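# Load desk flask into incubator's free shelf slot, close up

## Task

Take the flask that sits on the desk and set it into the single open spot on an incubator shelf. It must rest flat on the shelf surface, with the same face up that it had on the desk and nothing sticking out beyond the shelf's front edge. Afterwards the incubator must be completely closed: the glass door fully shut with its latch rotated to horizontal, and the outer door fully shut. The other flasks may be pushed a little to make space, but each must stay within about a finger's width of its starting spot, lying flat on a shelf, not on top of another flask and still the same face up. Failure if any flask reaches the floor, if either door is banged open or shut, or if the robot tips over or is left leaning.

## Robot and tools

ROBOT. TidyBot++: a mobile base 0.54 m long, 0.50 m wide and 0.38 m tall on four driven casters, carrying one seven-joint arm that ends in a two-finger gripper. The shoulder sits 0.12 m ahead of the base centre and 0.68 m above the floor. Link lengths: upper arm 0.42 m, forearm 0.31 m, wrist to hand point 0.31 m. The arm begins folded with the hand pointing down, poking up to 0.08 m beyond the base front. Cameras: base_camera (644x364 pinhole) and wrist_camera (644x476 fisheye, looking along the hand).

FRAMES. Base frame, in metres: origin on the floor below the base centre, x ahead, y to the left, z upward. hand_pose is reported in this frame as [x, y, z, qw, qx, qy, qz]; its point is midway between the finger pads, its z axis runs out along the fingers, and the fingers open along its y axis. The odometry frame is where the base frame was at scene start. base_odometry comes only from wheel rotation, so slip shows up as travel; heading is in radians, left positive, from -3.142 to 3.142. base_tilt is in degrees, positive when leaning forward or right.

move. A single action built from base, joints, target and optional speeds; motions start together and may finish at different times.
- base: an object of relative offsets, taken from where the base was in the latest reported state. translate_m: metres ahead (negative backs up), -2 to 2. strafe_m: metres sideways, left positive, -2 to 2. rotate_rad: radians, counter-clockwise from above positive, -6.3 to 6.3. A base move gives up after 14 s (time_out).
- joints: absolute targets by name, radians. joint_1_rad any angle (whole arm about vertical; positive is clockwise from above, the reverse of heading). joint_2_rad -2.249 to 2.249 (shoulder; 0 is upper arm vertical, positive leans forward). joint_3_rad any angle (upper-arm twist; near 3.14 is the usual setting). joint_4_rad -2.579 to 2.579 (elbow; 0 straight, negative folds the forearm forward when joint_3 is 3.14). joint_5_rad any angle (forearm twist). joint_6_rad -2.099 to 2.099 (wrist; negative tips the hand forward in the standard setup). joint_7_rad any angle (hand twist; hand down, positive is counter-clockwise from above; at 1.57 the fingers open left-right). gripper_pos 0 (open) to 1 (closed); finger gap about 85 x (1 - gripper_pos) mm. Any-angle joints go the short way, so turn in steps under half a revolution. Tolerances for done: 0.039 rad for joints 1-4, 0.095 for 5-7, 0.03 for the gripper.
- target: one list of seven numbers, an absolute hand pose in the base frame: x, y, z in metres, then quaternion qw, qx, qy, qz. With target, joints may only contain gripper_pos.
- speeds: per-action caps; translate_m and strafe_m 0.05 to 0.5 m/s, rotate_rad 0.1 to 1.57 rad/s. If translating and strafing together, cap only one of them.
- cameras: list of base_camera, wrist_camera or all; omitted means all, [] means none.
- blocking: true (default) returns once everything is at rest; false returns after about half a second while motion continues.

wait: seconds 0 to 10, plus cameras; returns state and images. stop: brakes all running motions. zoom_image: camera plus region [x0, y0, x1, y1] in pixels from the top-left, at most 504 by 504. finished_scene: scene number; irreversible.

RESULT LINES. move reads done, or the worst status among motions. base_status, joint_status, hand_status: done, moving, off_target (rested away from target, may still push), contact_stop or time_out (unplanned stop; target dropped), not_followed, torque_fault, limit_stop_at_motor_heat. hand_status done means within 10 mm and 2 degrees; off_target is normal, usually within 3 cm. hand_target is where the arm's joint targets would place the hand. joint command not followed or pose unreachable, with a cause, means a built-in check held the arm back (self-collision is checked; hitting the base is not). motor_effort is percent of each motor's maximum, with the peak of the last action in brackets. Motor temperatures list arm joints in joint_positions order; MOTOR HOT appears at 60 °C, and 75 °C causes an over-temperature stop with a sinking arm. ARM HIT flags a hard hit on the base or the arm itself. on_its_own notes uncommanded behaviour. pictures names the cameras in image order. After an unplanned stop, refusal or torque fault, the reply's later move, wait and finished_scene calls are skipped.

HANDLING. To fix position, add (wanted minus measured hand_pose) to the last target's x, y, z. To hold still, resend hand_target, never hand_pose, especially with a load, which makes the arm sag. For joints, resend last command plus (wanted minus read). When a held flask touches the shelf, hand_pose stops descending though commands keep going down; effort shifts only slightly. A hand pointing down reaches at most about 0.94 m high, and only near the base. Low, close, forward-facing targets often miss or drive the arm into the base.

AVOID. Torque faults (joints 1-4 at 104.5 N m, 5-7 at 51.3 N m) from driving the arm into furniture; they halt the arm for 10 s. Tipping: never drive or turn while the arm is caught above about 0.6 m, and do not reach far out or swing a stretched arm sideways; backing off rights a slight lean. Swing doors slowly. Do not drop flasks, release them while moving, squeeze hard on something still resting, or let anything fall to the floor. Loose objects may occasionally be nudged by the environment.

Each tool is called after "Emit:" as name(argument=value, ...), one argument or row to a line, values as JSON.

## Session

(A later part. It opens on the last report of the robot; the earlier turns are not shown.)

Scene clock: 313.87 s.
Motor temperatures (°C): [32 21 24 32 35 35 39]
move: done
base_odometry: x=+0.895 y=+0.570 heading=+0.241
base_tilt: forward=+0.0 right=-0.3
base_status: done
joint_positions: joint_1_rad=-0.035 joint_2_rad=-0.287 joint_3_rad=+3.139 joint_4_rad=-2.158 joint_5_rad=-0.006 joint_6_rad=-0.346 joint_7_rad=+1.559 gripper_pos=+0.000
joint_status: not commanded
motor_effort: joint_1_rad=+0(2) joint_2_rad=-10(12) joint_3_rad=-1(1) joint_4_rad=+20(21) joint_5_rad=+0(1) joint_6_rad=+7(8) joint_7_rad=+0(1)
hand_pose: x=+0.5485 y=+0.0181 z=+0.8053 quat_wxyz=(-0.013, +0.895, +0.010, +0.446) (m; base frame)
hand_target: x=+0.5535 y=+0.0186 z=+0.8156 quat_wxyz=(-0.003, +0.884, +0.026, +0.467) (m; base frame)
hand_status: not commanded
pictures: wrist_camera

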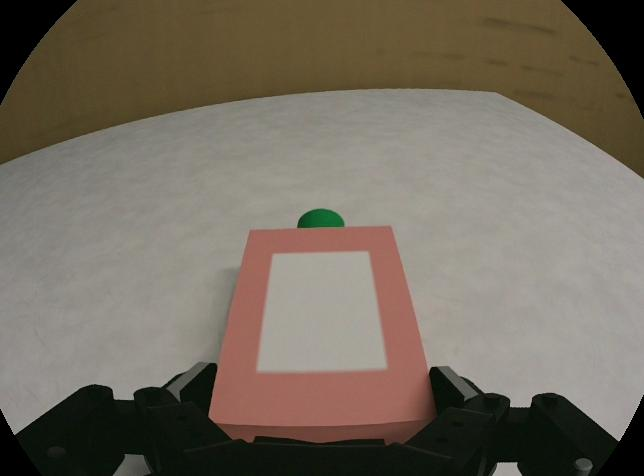

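Emit:
move(
  base={"translate_m": 0.015},
  speeds={"translate_m": 0.05},
  cameras=["wrist_camera"],
)

Emit:
move(
  joints={"gripper_pos": 0.07},
  cameras=["wrist_camera"],
)

Scene clock: 322.03 s.
Motor temperatures (°C): [32 21 24 32 35 35 39]
move: done
base_odometry: x=+0.910 y=+0.573 heading=+0.241
base_tilt: forward=+0.1 right=-0.3
base_status: done
joint_positions: joint_1_rad=-0.035 joint_2_rad=-0.288 joint_3_rad=+3.139 joint_4_rad=-2.158 joint_5_rad=-0.006 joint_6_rad=-0.346 joint_7_rad=+1.559 gripper_pos=+0.000
joint_status: not commanded
motor_effort: joint_1_rad=+0(1) joint_2_rad=-10(12) joint_3_rad=+0(1) joint_4_rad=+21(21) joint_5_rad=+0(1) joint_6_rad=+7(8) joint_7_rad=+1(1)
hand_pose: x=+0.5484 y=+0.0181 z=+0.8058 quat_wxyz=(-0.013, +0.895, +0.010, +0.447) (m; base frame)
hand_target: x=+0.5535 y=+0.0186 z=+0.8156 quat_wxyz=(-0.003, +0.884, +0.026, +0.467) (m; base frame)
hand_status: not commanded
pictures: wrist_camera

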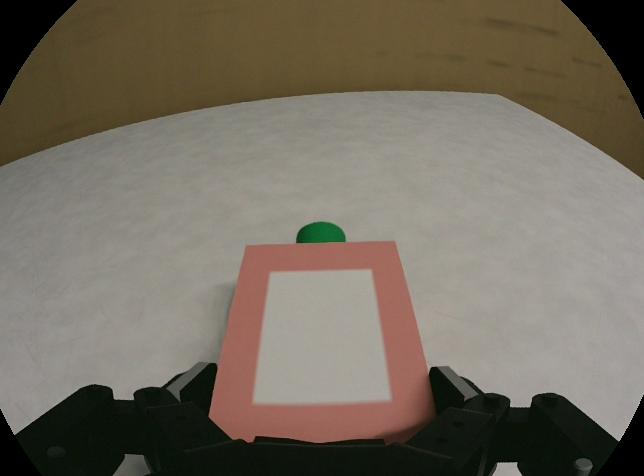

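Scene clock: 322.50 s.
Motor temperatures (°C): [32 21 24 32 35 35 39]
move: done
base_odometry: x=+0.910 y=+0.573 heading=+0.241
base_tilt: forward=+0.0 right=-0.3
base_status: not commanded
joint_positions: joint_1_rad=-0.035 joint_2_rad=-0.289 joint_3_rad=+3.139 joint_4_rad=-2.158 joint_5_rad=-0.006 joint_6_rad=-0.342 joint_7_rad=+1.559 gripper_pos=+0.051
joint_status: all done
motor_effort: joint_1_rad=+0(1) joint_2_rad=-9(9) joint_3_rad=+0(1) joint_4_rad=+20(20) joint_5_rad=+1(1) joint_6_rad=+7(7) joint_7_rad=+1(1)
hand_pose: x=+0.5489 y=+0.0181 z=+0.8068 quat_wxyz=(-0.013, +0.894, +0.010, +0.448) (m; base frame)
hand_target: x=+0.5535 y=+0.0186 z=+0.8156 quat_wxyz=(-0.003, +0.884, +0.026, +0.467) (m; base frame)
hand_status: not commanded
pictures: wrist_camera

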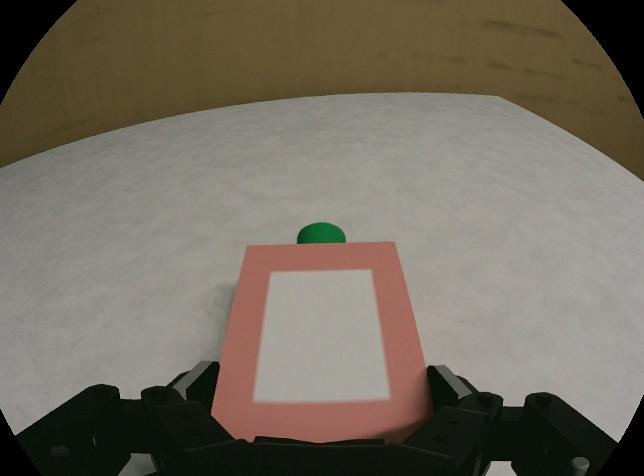

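Emit:
move(
  joints={"gripper_pos": 0.2},
  cameras=["wrist_camera"],
)

Scene clock: 326.07 s.
Motor temperatures (°C): [32 21 24 32 35 35 39]
move: off_target
base_odometry: x=+0.910 y=+0.573 heading=+0.241
base_tilt: forward=+0.1 right=-0.2
base_status: not commanded
joint_positions: joint_1_rad=-0.035 joint_2_rad=-0.289 joint_3_rad=+3.139 joint_4_rad=-2.158 joint_5_rad=-0.006 joint_6_rad=-0.342 joint_7_rad=+1.559 gripper_pos=+0.058
joint_status: gripper_pos off_target (ended at +0.058, target +0.200)
motor_effort: joint_1_rad=+0(1) joint_2_rad=-9(9) joint_3_rad=+0(1) joint_4_rad=+19(20) joint_5_rad=+0(1) joint_6_rad=+7(7) joint_7_rad=+1(1)
hand_pose: x=+0.5490 y=+0.0181 z=+0.8069 quat_wxyz=(-0.013, +0.894, +0.010, +0.449) (m; base frame)
hand_target: x=+0.5535 y=+0.0186 z=+0.8156 quat_wxyz=(-0.003, +0.884, +0.026, +0.467) (m; base frame)
hand_status: not commanded
pictures: wrist_camera

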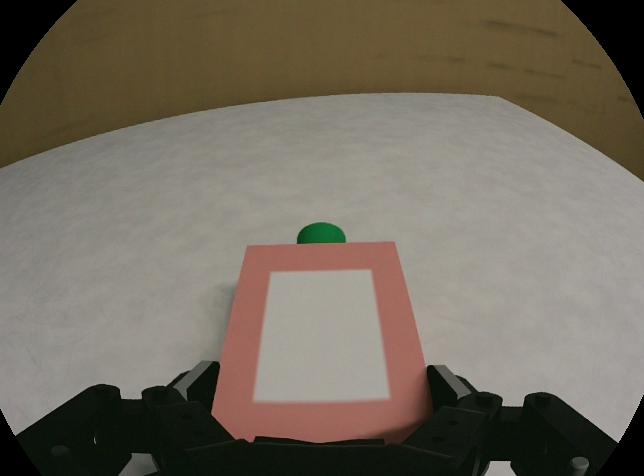

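Emit:
move(
  joints={"gripper_pos": 0.45},
  cameras=[],
)

Emit:
move(
  joints={"joint_2_rad": -0.392, "joint_4_rad": -1.913, "joint_6_rad": -0.68},
  cameras=["wrist_camera"],
)

Scene clock: 344.03 s.
Motor temperatures (°C): [31 21 24 32 35 35 39]
move: off_target
base_odometry: x=+0.910 y=+0.573 heading=+0.241
base_tilt: forward=+0.0 right=-0.3
base_status: not commanded
joint_positions: joint_1_rad=-0.035 joint_2_rad=-0.289 joint_3_rad=+3.139 joint_4_rad=-2.158 joint_5_rad=-0.006 joint_6_rad=-0.342 joint_7_rad=+1.559 gripper_pos=+0.058
joint_status: gripper_pos off_target (ended at +0.058, target +0.450)
motor_effort: joint_1_rad=+0(1) joint_2_rad=-9(9) joint_3_rad=+0(1) joint_4_rad=+19(20) joint_5_rad=+0(1) joint_6_rad=+7(7) joint_7_rad=+1(1)
hand_pose: x=+0.5490 y=+0.0181 z=+0.8069 quat_wxyz=(-0.013, +0.894, +0.010, +0.449) (m; base frame)
hand_target: x=+0.5535 y=+0.0186 z=+0.8156 quat_wxyz=(-0.003, +0.884, +0.026, +0.467) (m; base frame)
hand_status: not commanded
pictures: none
No camera images: "cameras" was empty.

Scene clock: 345.63 s.
Motor temperatures (°C): [31 21 24 32 35 35 39]
move: done
base_odometry: x=+0.910 y=+0.573 heading=+0.241
base_tilt: forward=+0.0 right=-0.3
base_status: not commanded
joint_positions: joint_1_rad=-0.035 joint_2_rad=-0.377 joint_3_rad=+3.139 joint_4_rad=-1.932 joint_5_rad=-0.006 joint_6_rad=-0.630 joint_7_rad=+1.559 gripper_pos=+0.058
joint_status: all done
motor_effort: joint_1_rad=-1(1) joint_2_rad=-8(12) joint_3_rad=+0(1) joint_4_rad=+22(23) joint_5_rad=+0(1) joint_6_rad=+8(9) joint_7_rad=+0(1)
hand_pose: x=+0.5324 y=+0.0180 z=+0.8989 quat_wxyz=(-0.014, +0.888, +0.010, +0.460) (m; base frame)
hand_target: x=+0.5235 y=+0.0141 z=+0.9029 quat_wxyz=(+0.001, +0.891, +0.021, +0.453) (m; base frame)
hand_status: not commanded
pictures: wrist_camera

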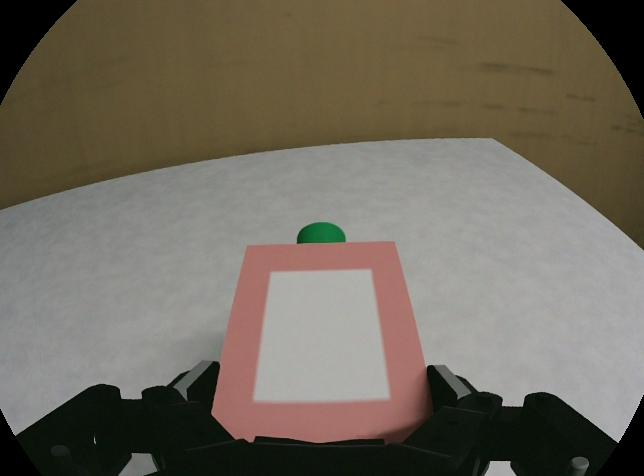

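Emit:
move(
  base={"translate_m": -0.5},
  speeds={"translate_m": 0.2},
  cameras=["wrist_camera"],
)

Emit:
move(
  base={"rotate_rad": -1.14},
  speeds={"rotate_rad": 0.5},
)

Scene clock: 382.53 s.
Motor temperatures (°C): [31 21 23 32 35 35 39]
move: done
base_odometry: x=+0.424 y=+0.454 heading=+0.241
base_tilt: forward=+0.1 right=-0.3
base_status: done
joint_positions: joint_1_rad=-0.035 joint_2_rad=-0.384 joint_3_rad=+3.139 joint_4_rad=-1.932 joint_5_rad=-0.006 joint_6_rad=-0.635 joint_7_rad=+1.559 gripper_pos=+0.058
joint_status: not commanded
motor_effort: joint_1_rad=+0(1) joint_2_rad=-8(11) joint_3_rad=-1(1) joint_4_rad=+22(23) joint_5_rad=+0(1) joint_6_rad=+8(9) joint_7_rad=+0(1)
hand_pose: x=+0.5302 y=+0.0180 z=+0.9003 quat_wxyz=(-0.014, +0.887, +0.010, +0.461) (m; base frame)
hand_target: x=+0.5235 y=+0.0141 z=+0.9029 quat_wxyz=(+0.001, +0.891, +0.021, +0.453) (m; base frame)
hand_status: not commanded
pictures: wrist_camera

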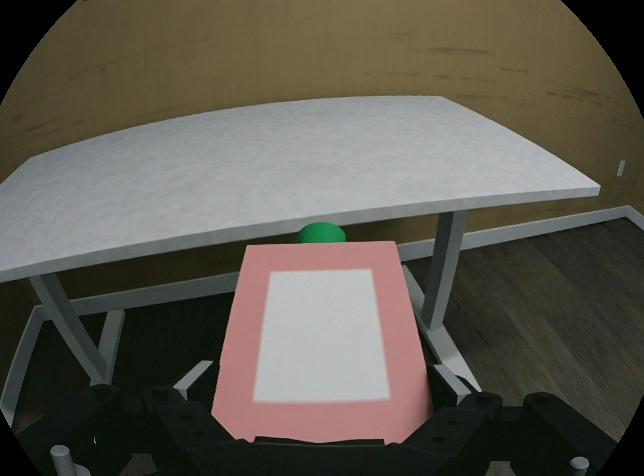

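Scene clock: 385.40 s.
Motor temperatures (°C): [31 21 23 32 35 35 39]
move: done
base_odometry: x=+0.424 y=+0.454 heading=-0.899
base_tilt: forward=+0.1 right=-0.3
base_status: done
joint_positions: joint_1_rad=-0.037 joint_2_rad=-0.384 joint_3_rad=+3.139 joint_4_rad=-1.932 joint_5_rad=-0.006 joint_6_rad=-0.635 joint_7_rad=+1.559 gripper_pos=+0.058
joint_status: not commanded
motor_effort: joint_1_rad=-1(2) joint_2_rad=-8(8) joint_3_rad=+0(2) joint_4_rad=+22(23) joint_5_rad=+0(1) joint_6_rad=+8(8) joint_7_rad=+0(1)
hand_pose: x=+0.5302 y=+0.0186 z=+0.9003 quat_wxyz=(-0.014, +0.887, +0.011, +0.461) (m; base frame)
hand_target: x=+0.5235 y=+0.0141 z=+0.9029 quat_wxyz=(+0.001, +0.891, +0.021, +0.453) (m; base frame)
hand_status: not commanded
pictures: base_camera, wrist_camera

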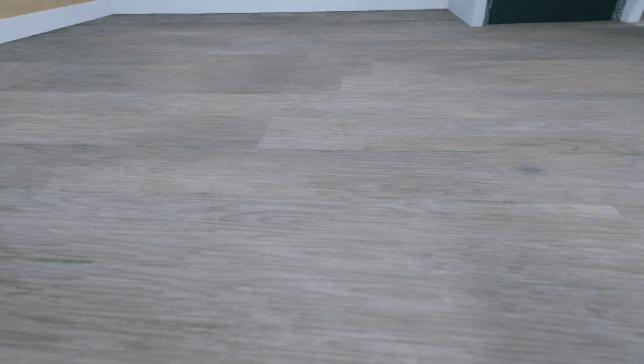

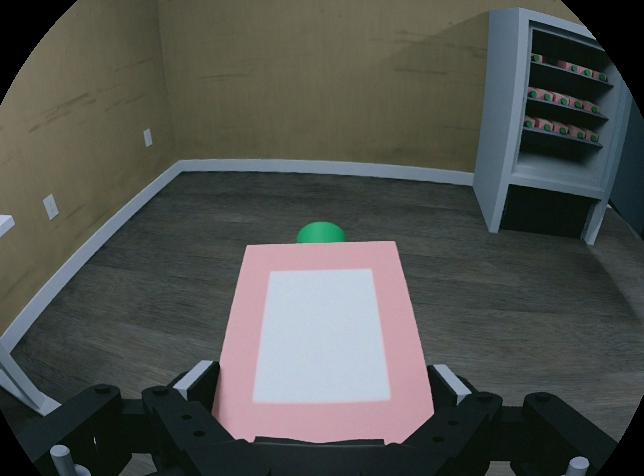

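Emit:
move(
  base={"strafe_m": -1.05, "translate_m": 0.4},
  speeds={"translate_m": 0.3},
)

Scene clock: 397.70 s.
Motor temperatures (°C): [31 21 23 32 35 35 39]
move: done
base_odometry: x=-0.149 y=-0.513 heading=-0.899
base_tilt: forward=+0.0 right=-0.3
base_status: done
joint_positions: joint_1_rad=-0.037 joint_2_rad=-0.384 joint_3_rad=+3.139 joint_4_rad=-1.932 joint_5_rad=-0.006 joint_6_rad=-0.635 joint_7_rad=+1.559 gripper_pos=+0.058
joint_status: not commanded
motor_effort: joint_1_rad=+0(1) joint_2_rad=-8(9) joint_3_rad=+0(3) joint_4_rad=+22(23) joint_5_rad=+0(1) joint_6_rad=+8(8) joint_7_rad=+0(1)
hand_pose: x=+0.5302 y=+0.0187 z=+0.9004 quat_wxyz=(-0.014, +0.887, +0.011, +0.461) (m; base frame)
hand_target: x=+0.5235 y=+0.0141 z=+0.9029 quat_wxyz=(+0.001, +0.891, +0.021, +0.453) (m; base frame)
hand_status: not commanded
pictures: base_camera, wrist_camera

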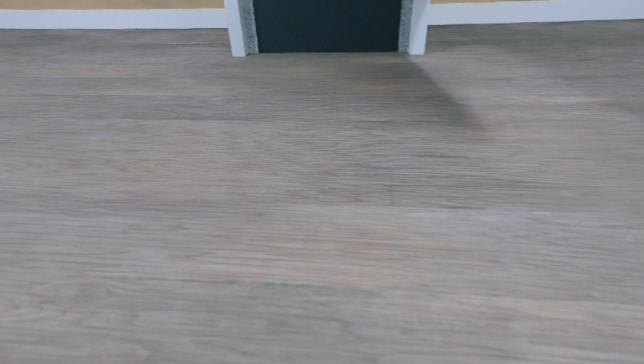

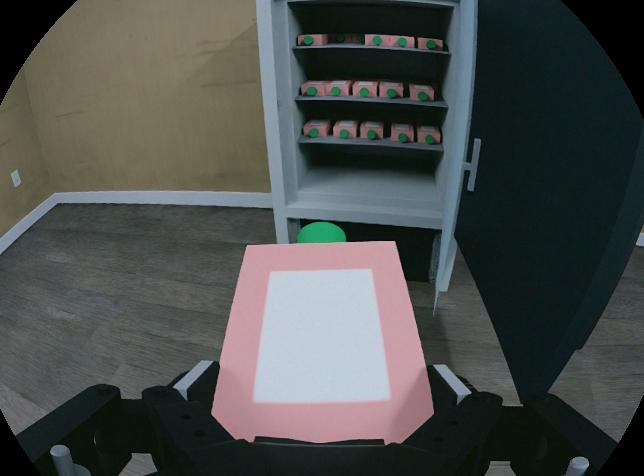

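Emit:
move(
  joints={"joint_2_rad": 0.075, "joint_4_rad": -1.03, "joint_6_rad": -1.12},
  base={"strafe_m": -0.07},
)

Scene clock: 422.50 s.
Motor temperatures (°C): [31 21 23 32 35 35 39]
move: done
base_odometry: x=-0.203 y=-0.557 heading=-0.899
base_tilt: forward=+0.0 right=-0.3
base_status: done
joint_positions: joint_1_rad=-0.037 joint_2_rad=+0.072 joint_3_rad=+3.143 joint_4_rad=-1.054 joint_5_rad=-0.006 joint_6_rad=-1.069 joint_7_rad=+1.559 gripper_pos=+0.058
joint_status: all done
motor_effort: joint_1_rad=+0(2) joint_2_rad=-23(24) joint_3_rad=+0(3) joint_4_rad=+20(24) joint_5_rad=+1(1) joint_6_rad=+8(9) joint_7_rad=+0(1)
hand_pose: x=+0.6850 y=+0.0234 z=+1.0550 quat_wxyz=(-0.014, +0.890, +0.011, +0.456) (m; base frame)
hand_target: x=+0.6781 y=+0.0186 z=+1.0532 quat_wxyz=(+0.002, +0.897, +0.015, +0.443) (m; base frame)
hand_status: not commanded
pictures: base_camera, wrist_camera

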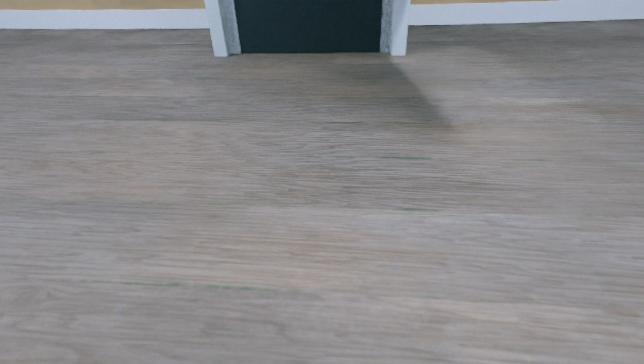

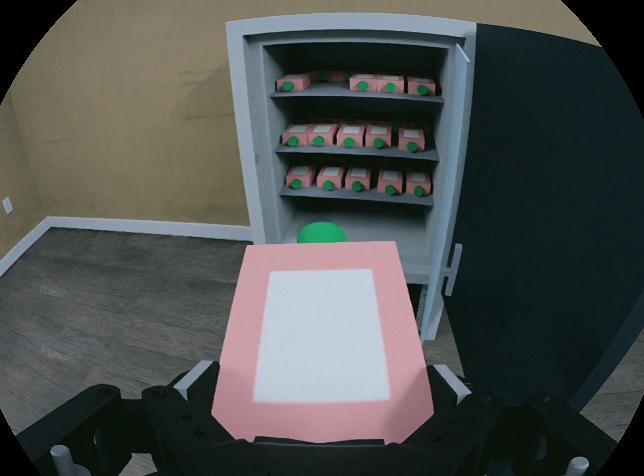

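Emit:
zoom_image(
  camera="wrist_camera",
  region=[210, 10, 490, 230],
)

Scaled by 1.800.

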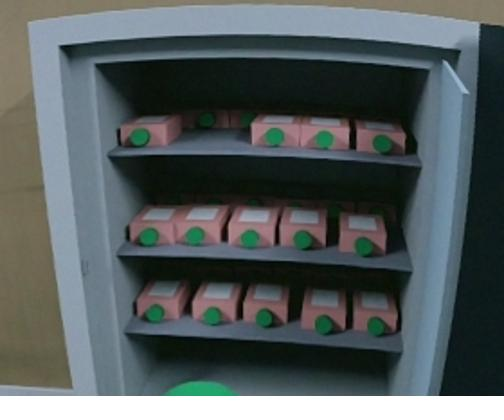

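Emit:
move(
  base={"rotate_rad": -0.12, "strafe_m": 0.14},
)

Emit:
zoom_image(
  camera="wrist_camera",
  region=[210, 10, 490, 230],
)

Scene clock: 469.23 s.
Motor temperatures (°C): [31 21 23 32 35 35 39]
move: done
base_odometry: x=-0.094 y=-0.469 heading=-1.020
base_tilt: forward=+0.0 right=-0.3
base_status: done
joint_positions: joint_1_rad=-0.049 joint_2_rad=+0.072 joint_3_rad=+3.138 joint_4_rad=-1.053 joint_5_rad=-0.006 joint_6_rad=-1.072 joint_7_rad=+1.559 gripper_pos=+0.058
joint_status: not commanded
motor_effort: joint_1_rad=-1(4) joint_2_rad=-23(25) joint_3_rad=+0(5) joint_4_rad=+21(21) joint_5_rad=+0(2) joint_6_rad=+8(8) joint_7_rad=+1(1)
hand_pose: x=+0.6842 y=+0.0325 z=+1.0544 quat_wxyz=(-0.018, +0.890, +0.018, +0.454) (m; base frame)
hand_target: x=+0.6781 y=+0.0186 z=+1.0532 quat_wxyz=(+0.002, +0.897, +0.015, +0.443) (m; base frame)
hand_status: not commanded
pictures: base_camera, wrist_camera

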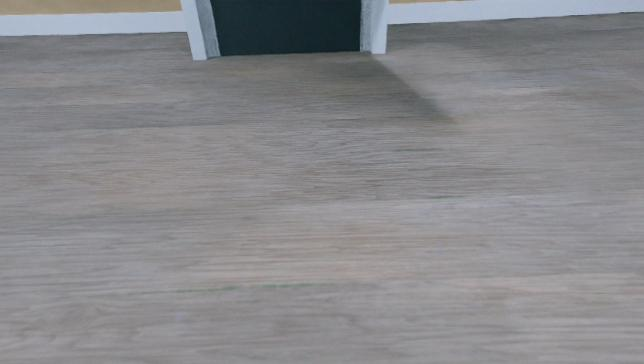

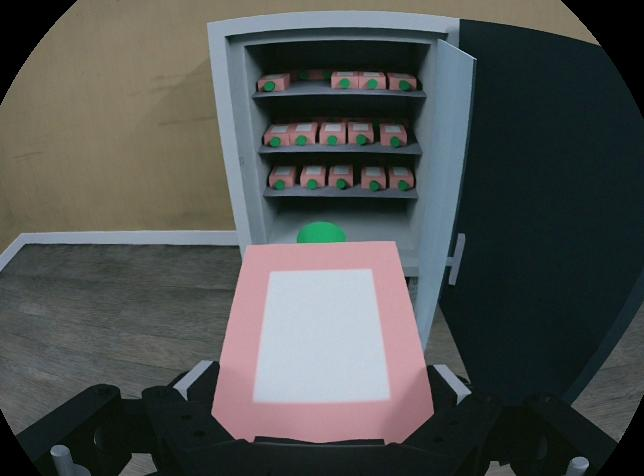

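Scaled by 1.800.

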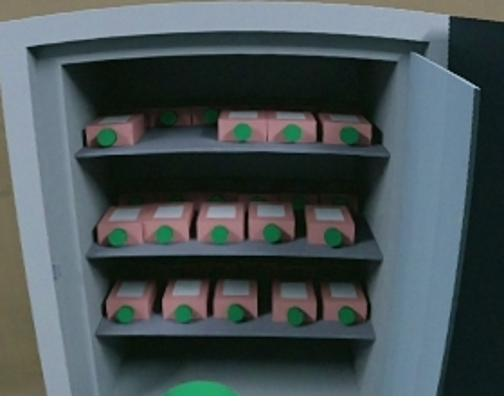

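Emit:
move(
  base={"translate_m": 0.4, "strafe_m": 0.045},
  speeds={"translate_m": 0.2},
)

Emit:
zoom_image(
  camera="wrist_camera",
  region=[170, 80, 500, 300],
)

Scene clock: 506.07 s.
Motor temperatures (°C): [31 21 23 32 35 35 39]
move: done
base_odometry: x=+0.154 y=-0.787 heading=-1.020
base_tilt: forward=+0.0 right=-0.3
base_status: done
joint_positions: joint_1_rad=-0.049 joint_2_rad=+0.089 joint_3_rad=+3.138 joint_4_rad=-1.051 joint_5_rad=-0.006 joint_6_rad=-1.075 joint_7_rad=+1.559 gripper_pos=+0.058
joint_status: not commanded
motor_effort: joint_1_rad=-1(2) joint_2_rad=-23(27) joint_3_rad=-1(2) joint_4_rad=+20(21) joint_5_rad=+0(1) joint_6_rad=+8(9) joint_7_rad=+0(1)
hand_pose: x=+0.6899 y=+0.0328 z=+1.0454 quat_wxyz=(-0.017, +0.894, +0.018, +0.447) (m; base frame)
hand_target: x=+0.6781 y=+0.0186 z=+1.0532 quat_wxyz=(+0.002, +0.897, +0.015, +0.443) (m; base frame)
hand_status: not commanded
pictures: base_camera, wrist_camera

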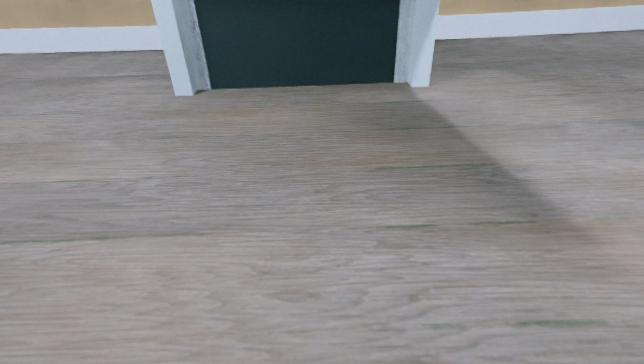

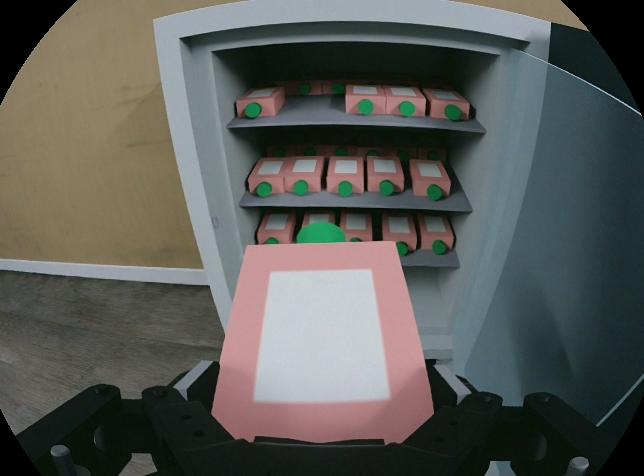

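Scaled by 1.527.

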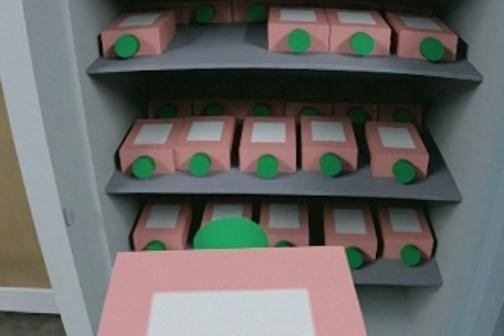

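Emit:
move(
  joints={"joint_2_rad": 0.05},
  cameras=[],
)

Emit:
move(
  base={"translate_m": 0.28, "strafe_m": 0.024},
  speeds={"translate_m": 0.15},
)

Emit:
zoom_image(
  camera="wrist_camera",
  region=[130, 50, 500, 320],
)

Scene clock: 539.77 s.
Motor temperatures (°C): [31 21 23 32 35 35 39]
move: done
base_odometry: x=+0.154 y=-0.787 heading=-1.020
base_tilt: forward=+0.1 right=-0.3
base_status: not commanded
joint_positions: joint_1_rad=-0.049 joint_2_rad=+0.073 joint_3_rad=+3.138 joint_4_rad=-1.049 joint_5_rad=-0.006 joint_6_rad=-1.075 joint_7_rad=+1.559 gripper_pos=+0.058
joint_status: all done
motor_effort: joint_1_rad=+0(1) joint_2_rad=-23(25) joint_3_rad=-1(2) joint_4_rad=+20(21) joint_5_rad=+0(0) joint_6_rad=+8(8) joint_7_rad=+0(1)
hand_pose: x=+0.6842 y=+0.0325 z=+1.0551 quat_wxyz=(-0.018, +0.890, +0.018, +0.454) (m; base frame)
hand_target: x=+0.6686 y=+0.0182 z=+1.0671 quat_wxyz=(+0.002, +0.891, +0.015, +0.454) (m; base frame)
hand_status: not commanded
pictures: none
No camera images: "cameras" was empty.

Scene clock: 542.27 s.
Motor temperatures (°C): [31 21 23 32 35 35 39]
move: done
base_odometry: x=+0.321 y=-1.013 heading=-1.019
base_tilt: forward=+0.1 right=-0.3
base_status: done
joint_positions: joint_1_rad=-0.049 joint_2_rad=+0.066 joint_3_rad=+3.138 joint_4_rad=-1.048 joint_5_rad=-0.006 joint_6_rad=-1.077 joint_7_rad=+1.559 gripper_pos=+0.058
joint_status: not commanded
motor_effort: joint_1_rad=+0(2) joint_2_rad=-23(27) joint_3_rad=-1(2) joint_4_rad=+20(22) joint_5_rad=+0(1) joint_6_rad=+8(9) joint_7_rad=+0(1)
hand_pose: x=+0.6812 y=+0.0324 z=+1.0595 quat_wxyz=(-0.018, +0.889, +0.018, +0.457) (m; base frame)
hand_target: x=+0.6686 y=+0.0182 z=+1.0671 quat_wxyz=(+0.002, +0.891, +0.015, +0.454) (m; base frame)
hand_status: not commanded
pictures: base_camera, wrist_camera

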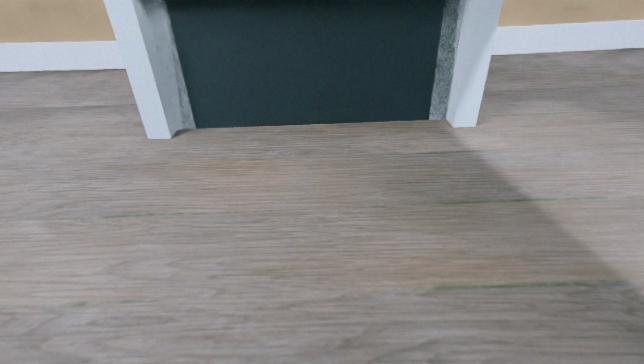

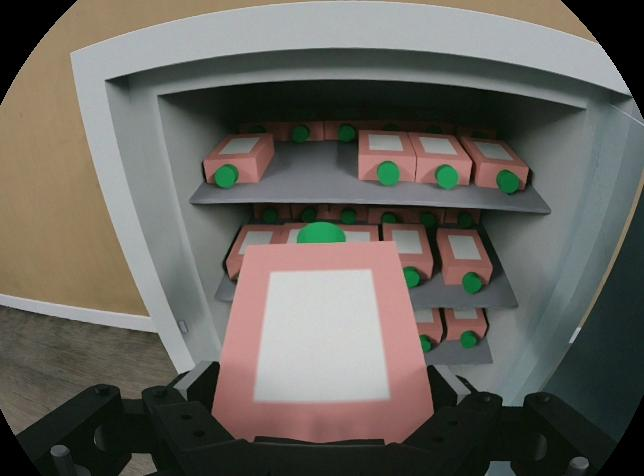

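Scaled by 1.362.

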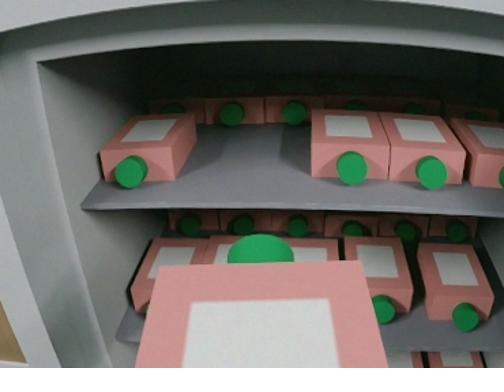

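Emit:
move(
  base={"translate_m": 0.2, "strafe_m": 0.025},
  speeds={"translate_m": 0.1},
)

Emit:
zoom_image(
  camera="wrist_camera",
  region=[130, 90, 500, 320],
)

Scene clock: 586.10 s.
Motor temperatures (°C): [31 21 23 32 35 35 39]
move: time_out
base_odometry: x=+0.424 y=-1.141 heading=-1.022
base_tilt: forward=+0.1 right=-0.3
base_status: translate_m time_out (by the wheels' count: +0.163 of +0.200); the other done
joint_positions: joint_1_rad=-0.049 joint_2_rad=+0.065 joint_3_rad=+3.138 joint_4_rad=-1.046 joint_5_rad=-0.006 joint_6_rad=-1.081 joint_7_rad=+1.559 gripper_pos=+0.058
joint_status: not commanded
motor_effort: joint_1_rad=+0(3) joint_2_rad=-23(39) joint_3_rad=-1(4) joint_4_rad=+20(26) joint_5_rad=+0(1) joint_6_rad=+8(10) joint_7_rad=+0(1)
hand_pose: x=+0.6801 y=+0.0327 z=+1.0601 quat_wxyz=(-0.018, +0.889, +0.018, +0.457) (m; base frame)
hand_target: x=+0.6686 y=+0.0182 z=+1.0671 quat_wxyz=(+0.002, +0.891, +0.015, +0.454) (m; base frame)
hand_status: not commanded
pictures: base_camera, wrist_camera

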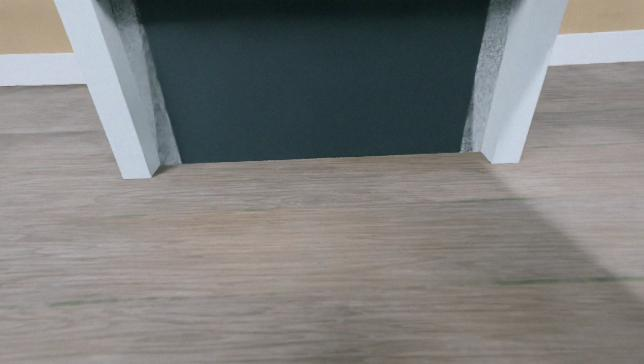

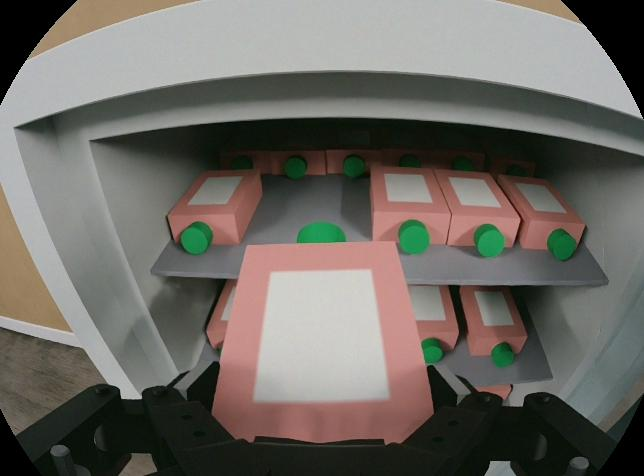

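Scaled by 1.362.

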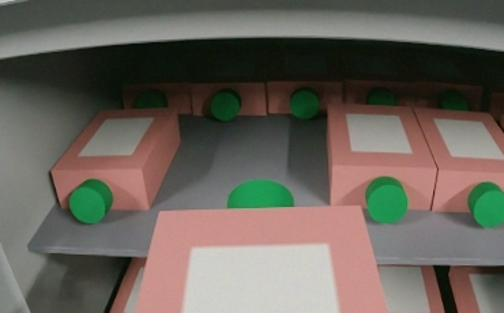

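Emit:
zoom_image(
  camera="wrist_camera",
  region=[420, 200, 644, 476],
)

Scaled by 1.826.

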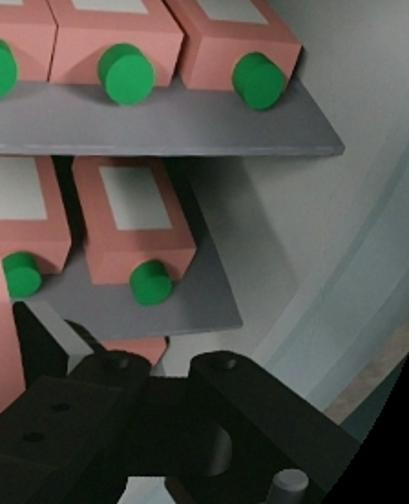

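Emit:
move(
  base={"translate_m": -0.25},
  speeds={"translate_m": 0.15},
)

Emit:
zoom_image(
  camera="wrist_camera",
  region=[400, 60, 644, 476],
)

Scene clock: 644.77 s.
Motor temperatures (°C): [31 22 23 32 35 34 39]
move: done
base_odometry: x=+0.294 y=-0.927 heading=-1.022
base_tilt: forward=+0.0 right=-0.3
base_status: done
joint_positions: joint_1_rad=-0.049 joint_2_rad=+0.059 joint_3_rad=+3.138 joint_4_rad=-1.046 joint_5_rad=-0.006 joint_6_rad=-1.082 joint_7_rad=+1.559 gripper_pos=+0.058
joint_status: not commanded
motor_effort: joint_1_rad=+0(1) joint_2_rad=-22(27) joint_3_rad=-1(2) joint_4_rad=+21(21) joint_5_rad=+0(1) joint_6_rad=+8(9) joint_7_rad=+0(1)
hand_pose: x=+0.6776 y=+0.0325 z=+1.0637 quat_wxyz=(-0.018, +0.888, +0.018, +0.460) (m; base frame)
hand_target: x=+0.6686 y=+0.0182 z=+1.0671 quat_wxyz=(+0.002, +0.891, +0.015, +0.454) (m; base frame)
hand_status: not commanded
pictures: base_camera, wrist_camera

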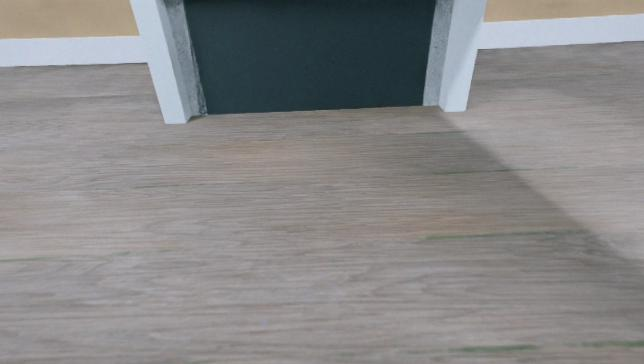

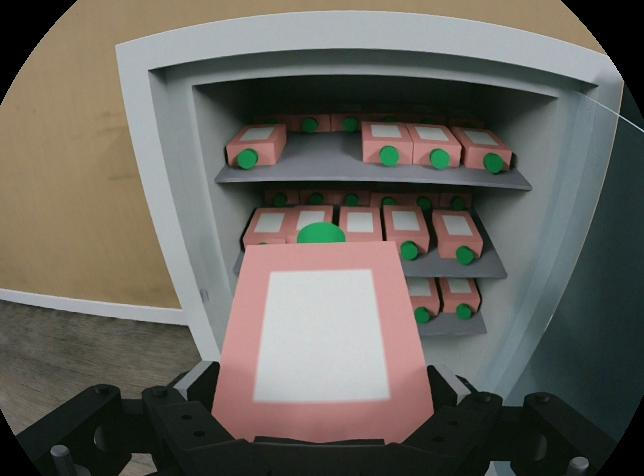

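Scaled by 1.212.

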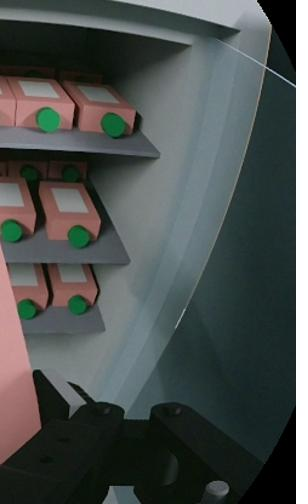

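Emit:
move(
  base={"translate_m": 0.1, "strafe_m": 0.2},
  speeds={"translate_m": 0.15},
  cameras=[],
)

Emit:
move(
  base={"rotate_rad": -0.163},
  speeds={"rotate_rad": 0.3},
)

Scene clock: 697.57 s.
Motor temperatures (°C): [31 22 23 32 35 34 39]
move: done
base_odometry: x=+0.517 y=-0.908 heading=-1.022
base_tilt: forward=+0.1 right=-0.3
base_status: done
joint_positions: joint_1_rad=-0.048 joint_2_rad=+0.059 joint_3_rad=+3.138 joint_4_rad=-1.046 joint_5_rad=-0.006 joint_6_rad=-1.082 joint_7_rad=+1.559 gripper_pos=+0.058
joint_status: not commanded
motor_effort: joint_1_rad=+1(3) joint_2_rad=-22(24) joint_3_rad=+0(3) joint_4_rad=+20(21) joint_5_rad=+0(1) joint_6_rad=+8(8) joint_7_rad=+1(1)
hand_pose: x=+0.6778 y=+0.0317 z=+1.0635 quat_wxyz=(-0.017, +0.888, +0.018, +0.459) (m; base frame)
hand_target: x=+0.6686 y=+0.0182 z=+1.0671 quat_wxyz=(+0.002, +0.891, +0.015, +0.454) (m; base frame)
hand_status: not commanded
pictures: none
No camera images: "cameras" was empty.

Scene clock: 698.60 s.
Motor temperatures (°C): [31 22 23 32 35 34 39]
move: done
base_odometry: x=+0.517 y=-0.908 heading=-1.185
base_tilt: forward=+0.0 right=-0.3
base_status: done
joint_positions: joint_1_rad=-0.045 joint_2_rad=+0.059 joint_3_rad=+3.139 joint_4_rad=-1.046 joint_5_rad=-0.006 joint_6_rad=-1.082 joint_7_rad=+1.559 gripper_pos=+0.058
joint_status: not commanded
motor_effort: joint_1_rad=+0(2) joint_2_rad=-22(24) joint_3_rad=-1(3) joint_4_rad=+20(21) joint_5_rad=+0(1) joint_6_rad=+8(8) joint_7_rad=+1(1)
hand_pose: x=+0.6779 y=+0.0292 z=+1.0635 quat_wxyz=(-0.016, +0.888, +0.016, +0.460) (m; base frame)
hand_target: x=+0.6686 y=+0.0182 z=+1.0671 quat_wxyz=(+0.002, +0.891, +0.015, +0.454) (m; base frame)
hand_status: not commanded
pictures: base_camera, wrist_camera

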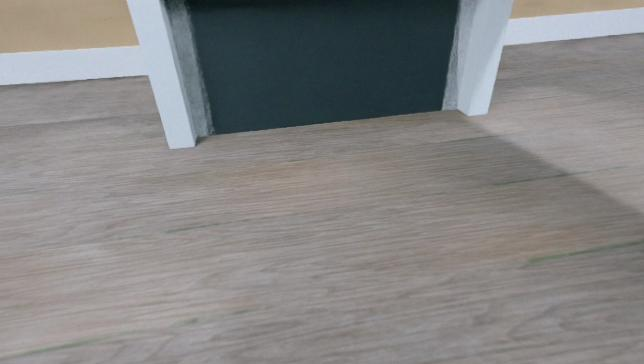

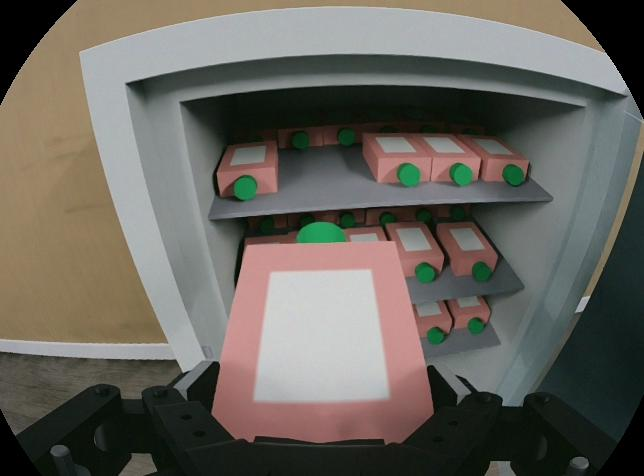

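Emit:
move(
  base={"translate_m": 0.2, "strafe_m": 0.01},
  speeds={"translate_m": 0.08},
)

Emit:
zoom_image(
  camera="wrist_camera",
  region=[130, 90, 500, 320],
)

Scene clock: 707.30 s.
Motor temperatures (°C): [31 22 23 32 35 34 39]
move: done
base_odometry: x=+0.601 y=-1.090 heading=-1.186
base_tilt: forward=+0.1 right=-0.3
base_status: done
joint_positions: joint_1_rad=-0.045 joint_2_rad=+0.061 joint_3_rad=+3.139 joint_4_rad=-1.045 joint_5_rad=-0.006 joint_6_rad=-1.082 joint_7_rad=+1.559 gripper_pos=+0.058
joint_status: not commanded
motor_effort: joint_1_rad=-1(2) joint_2_rad=-22(26) joint_3_rad=-1(2) joint_4_rad=+20(21) joint_5_rad=+0(1) joint_6_rad=+8(9) joint_7_rad=+1(1)
hand_pose: x=+0.6788 y=+0.0292 z=+1.0623 quat_wxyz=(-0.016, +0.888, +0.016, +0.459) (m; base frame)
hand_target: x=+0.6686 y=+0.0182 z=+1.0671 quat_wxyz=(+0.002, +0.891, +0.015, +0.454) (m; base frame)
hand_status: not commanded
pictures: base_camera, wrist_camera

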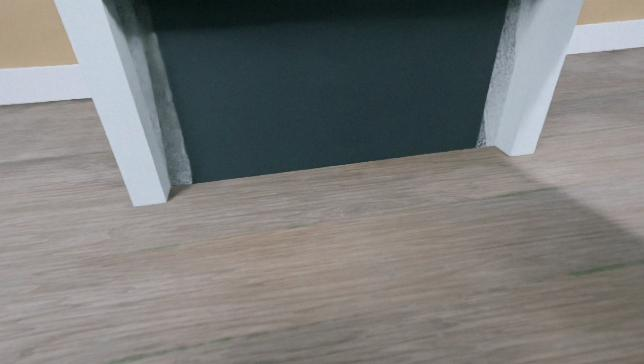

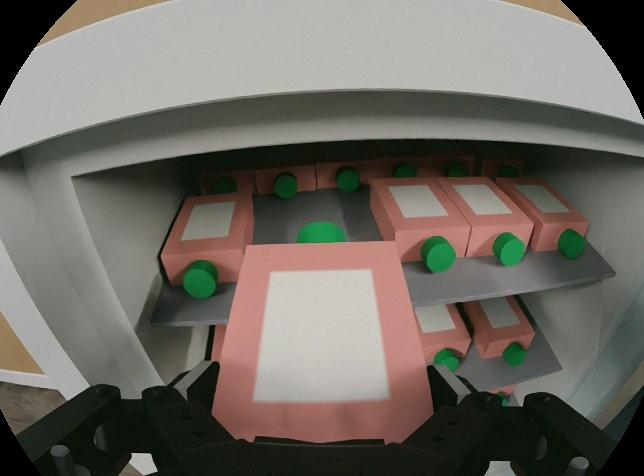

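Scaled by 1.362.

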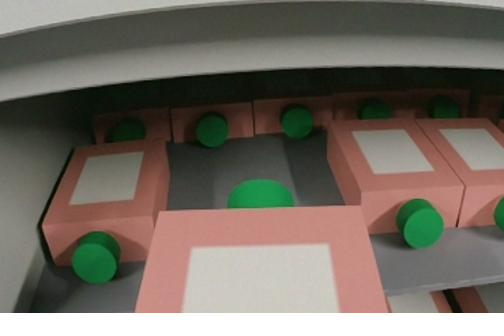

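Emit:
move(
  joints={"joint_2_rad": 0.035, "joint_4_rad": -1.183, "joint_6_rad": -1.005},
)

Scene clock: 721.17 s.
Motor temperatures (°C): [31 22 23 32 35 34 39]
move: done
base_odometry: x=+0.601 y=-1.090 heading=-1.186
base_tilt: forward=+0.0 right=-0.3
base_status: not commanded
joint_positions: joint_1_rad=-0.045 joint_2_rad=+0.058 joint_3_rad=+3.139 joint_4_rad=-1.181 joint_5_rad=-0.006 joint_6_rad=-1.056 joint_7_rad=+1.559 gripper_pos=+0.058
joint_status: all done
motor_effort: joint_1_rad=-1(1) joint_2_rad=-23(25) joint_3_rad=-1(2) joint_4_rad=+21(22) joint_5_rad=+0(1) joint_6_rad=+7(9) joint_7_rad=+0(1)
hand_pose: x=+0.6731 y=+0.0290 z=+0.9982 quat_wxyz=(-0.015, +0.911, +0.016, +0.411) (m; base frame)
hand_target: x=+0.6758 y=+0.0190 z=+1.0221 quat_wxyz=(+0.002, +0.896, +0.017, +0.444) (m; base frame)
hand_status: not commanded
pictures: base_camera, wrist_camera

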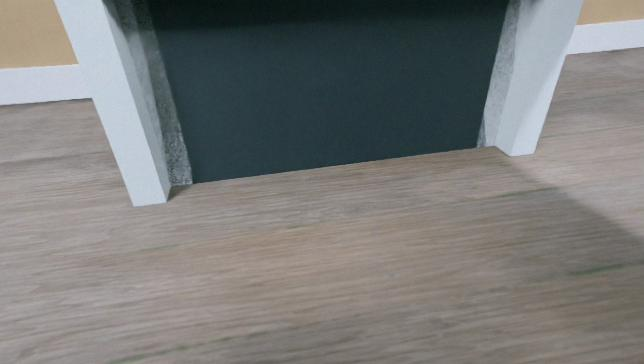

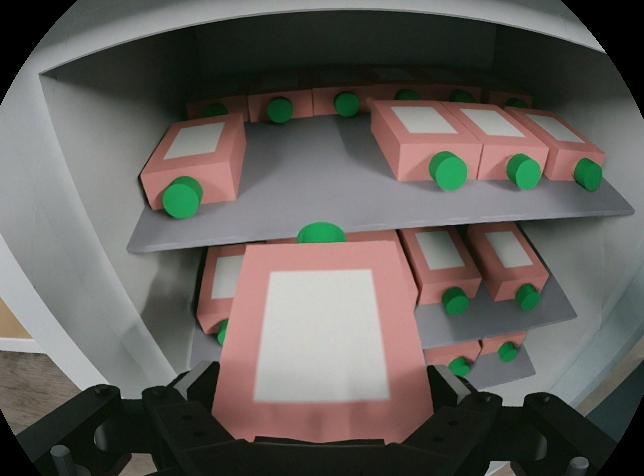

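Emit:
move(
  joints={"joint_6_rad": -0.93},
  cameras=["wrist_camera"],
)

Scene clock: 730.07 s.
Motor temperatures (°C): [31 22 23 32 35 34 39]
move: done
base_odometry: x=+0.601 y=-1.090 heading=-1.186
base_tilt: forward=+0.1 right=-0.3
base_status: not commanded
joint_positions: joint_1_rad=-0.045 joint_2_rad=+0.058 joint_3_rad=+3.139 joint_4_rad=-1.182 joint_5_rad=-0.006 joint_6_rad=-0.970 joint_7_rad=+1.559 gripper_pos=+0.058
joint_status: all done
motor_effort: joint_1_rad=+0(1) joint_2_rad=-23(23) joint_3_rad=-1(1) joint_4_rad=+20(23) joint_5_rad=+0(1) joint_6_rad=+8(9) joint_7_rad=+0(1)
hand_pose: x=+0.6898 y=+0.0297 z=+1.0182 quat_wxyz=(-0.016, +0.893, +0.015, +0.449) (m; base frame)
hand_target: x=+0.6892 y=+0.0200 z=+1.0412 quat_wxyz=(+0.001, +0.879, +0.017, +0.477) (m; base frame)
hand_status: not commanded
pictures: wrist_camera

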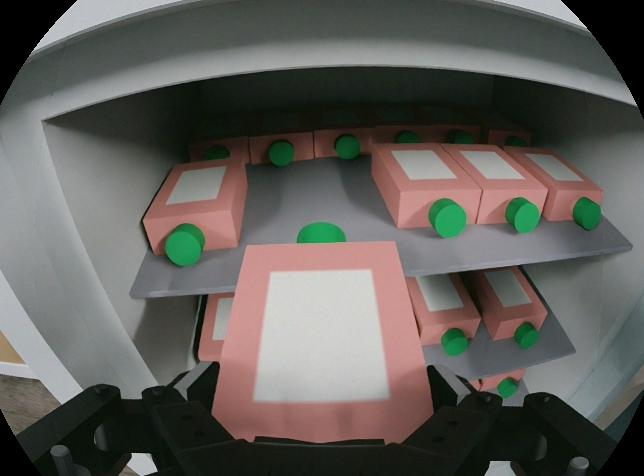

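Emit:
move(
  base={"translate_m": 0.09, "strafe_m": 0.004},
  speeds={"translate_m": 0.05},
  cameras=["wrist_camera"],
)

Scene clock: 741.50 s.
Motor temperatures (°C): [31 22 23 32 35 34 39]
move: done
base_odometry: x=+0.639 y=-1.172 heading=-1.186
base_tilt: forward=+0.1 right=-0.3
base_status: done
joint_positions: joint_1_rad=-0.045 joint_2_rad=+0.054 joint_3_rad=+3.139 joint_4_rad=-1.182 joint_5_rad=-0.006 joint_6_rad=-0.970 joint_7_rad=+1.559 gripper_pos=+0.058
joint_status: not commanded
motor_effort: joint_1_rad=-1(1) joint_2_rad=-22(27) joint_3_rad=-2(2) joint_4_rad=+21(22) joint_5_rad=+1(1) joint_6_rad=+8(9) joint_7_rad=+0(1)
hand_pose: x=+0.6884 y=+0.0296 z=+1.0206 quat_wxyz=(-0.016, +0.892, +0.015, +0.451) (m; base frame)
hand_target: x=+0.6892 y=+0.0200 z=+1.0412 quat_wxyz=(+0.001, +0.879, +0.017, +0.477) (m; base frame)
hand_status: not commanded
pictures: wrist_camera

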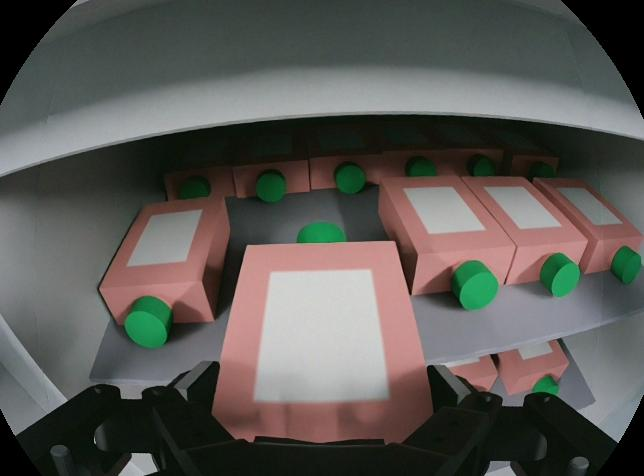

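Emit:
move(
  joints={"joint_2_rad": 0.03, "joint_4_rad": -1.272, "joint_6_rad": -0.845},
  base={"strafe_m": 0.007},
  cameras=["wrist_camera"],
)

Scene clock: 762.97 s.
Motor temperatures (°C): [31 22 23 32 35 34 39]
move: done
base_odometry: x=+0.645 y=-1.169 heading=-1.186
base_tilt: forward=+0.1 right=-0.3
base_status: done
joint_positions: joint_1_rad=-0.045 joint_2_rad=+0.051 joint_3_rad=+3.139 joint_4_rad=-1.270 joint_5_rad=-0.006 joint_6_rad=-0.899 joint_7_rad=+1.559 gripper_pos=+0.058
joint_status: all done
motor_effort: joint_1_rad=-1(3) joint_2_rad=-23(25) joint_3_rad=-1(3) joint_4_rad=+21(23) joint_5_rad=+0(1) joint_6_rad=+8(9) joint_7_rad=+0(1)
hand_pose: x=+0.6923 y=+0.0300 z=+0.9916 quat_wxyz=(-0.016, +0.896, +0.015, +0.444) (m; base frame)
hand_target: x=+0.6953 y=+0.0208 z=+1.0164 quat_wxyz=(+0.001, +0.879, +0.018, +0.477) (m; base frame)
hand_status: not commanded
pictures: wrist_camera

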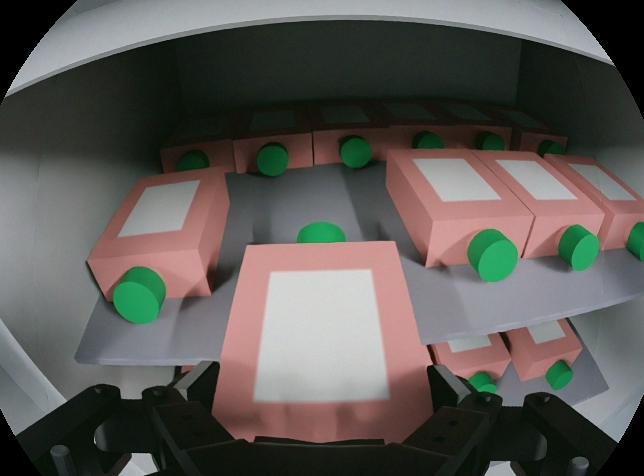

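Emit:
move(
  base={"translate_m": 0.05, "strafe_m": 0.002},
  speeds={"translate_m": 0.05},
  cameras=["wrist_camera"],
)

Scene clock: 767.53 s.
Motor temperatures (°C): [31 22 23 32 35 34 39]
move: done
base_odometry: x=+0.666 y=-1.215 heading=-1.186
base_tilt: forward=+0.1 right=-0.3
base_status: done
joint_positions: joint_1_rad=-0.045 joint_2_rad=+0.048 joint_3_rad=+3.139 joint_4_rad=-1.270 joint_5_rad=-0.006 joint_6_rad=-0.898 joint_7_rad=+1.559 gripper_pos=+0.058
joint_status: not commanded
motor_effort: joint_1_rad=+1(1) joint_2_rad=-23(27) joint_3_rad=-1(2) joint_4_rad=+21(22) joint_5_rad=+0(1) joint_6_rad=+8(8) joint_7_rad=+1(1)
hand_pose: x=+0.6916 y=+0.0300 z=+0.9937 quat_wxyz=(-0.016, +0.895, +0.015, +0.446) (m; base frame)
hand_target: x=+0.6953 y=+0.0208 z=+1.0164 quat_wxyz=(+0.001, +0.879, +0.018, +0.477) (m; base frame)
hand_status: not commanded
pictures: wrist_camera

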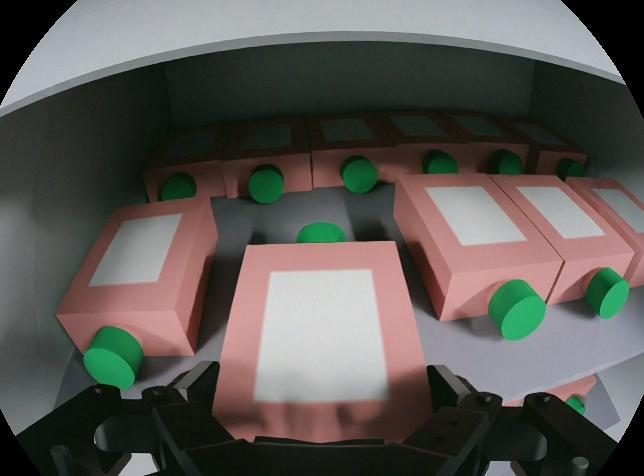

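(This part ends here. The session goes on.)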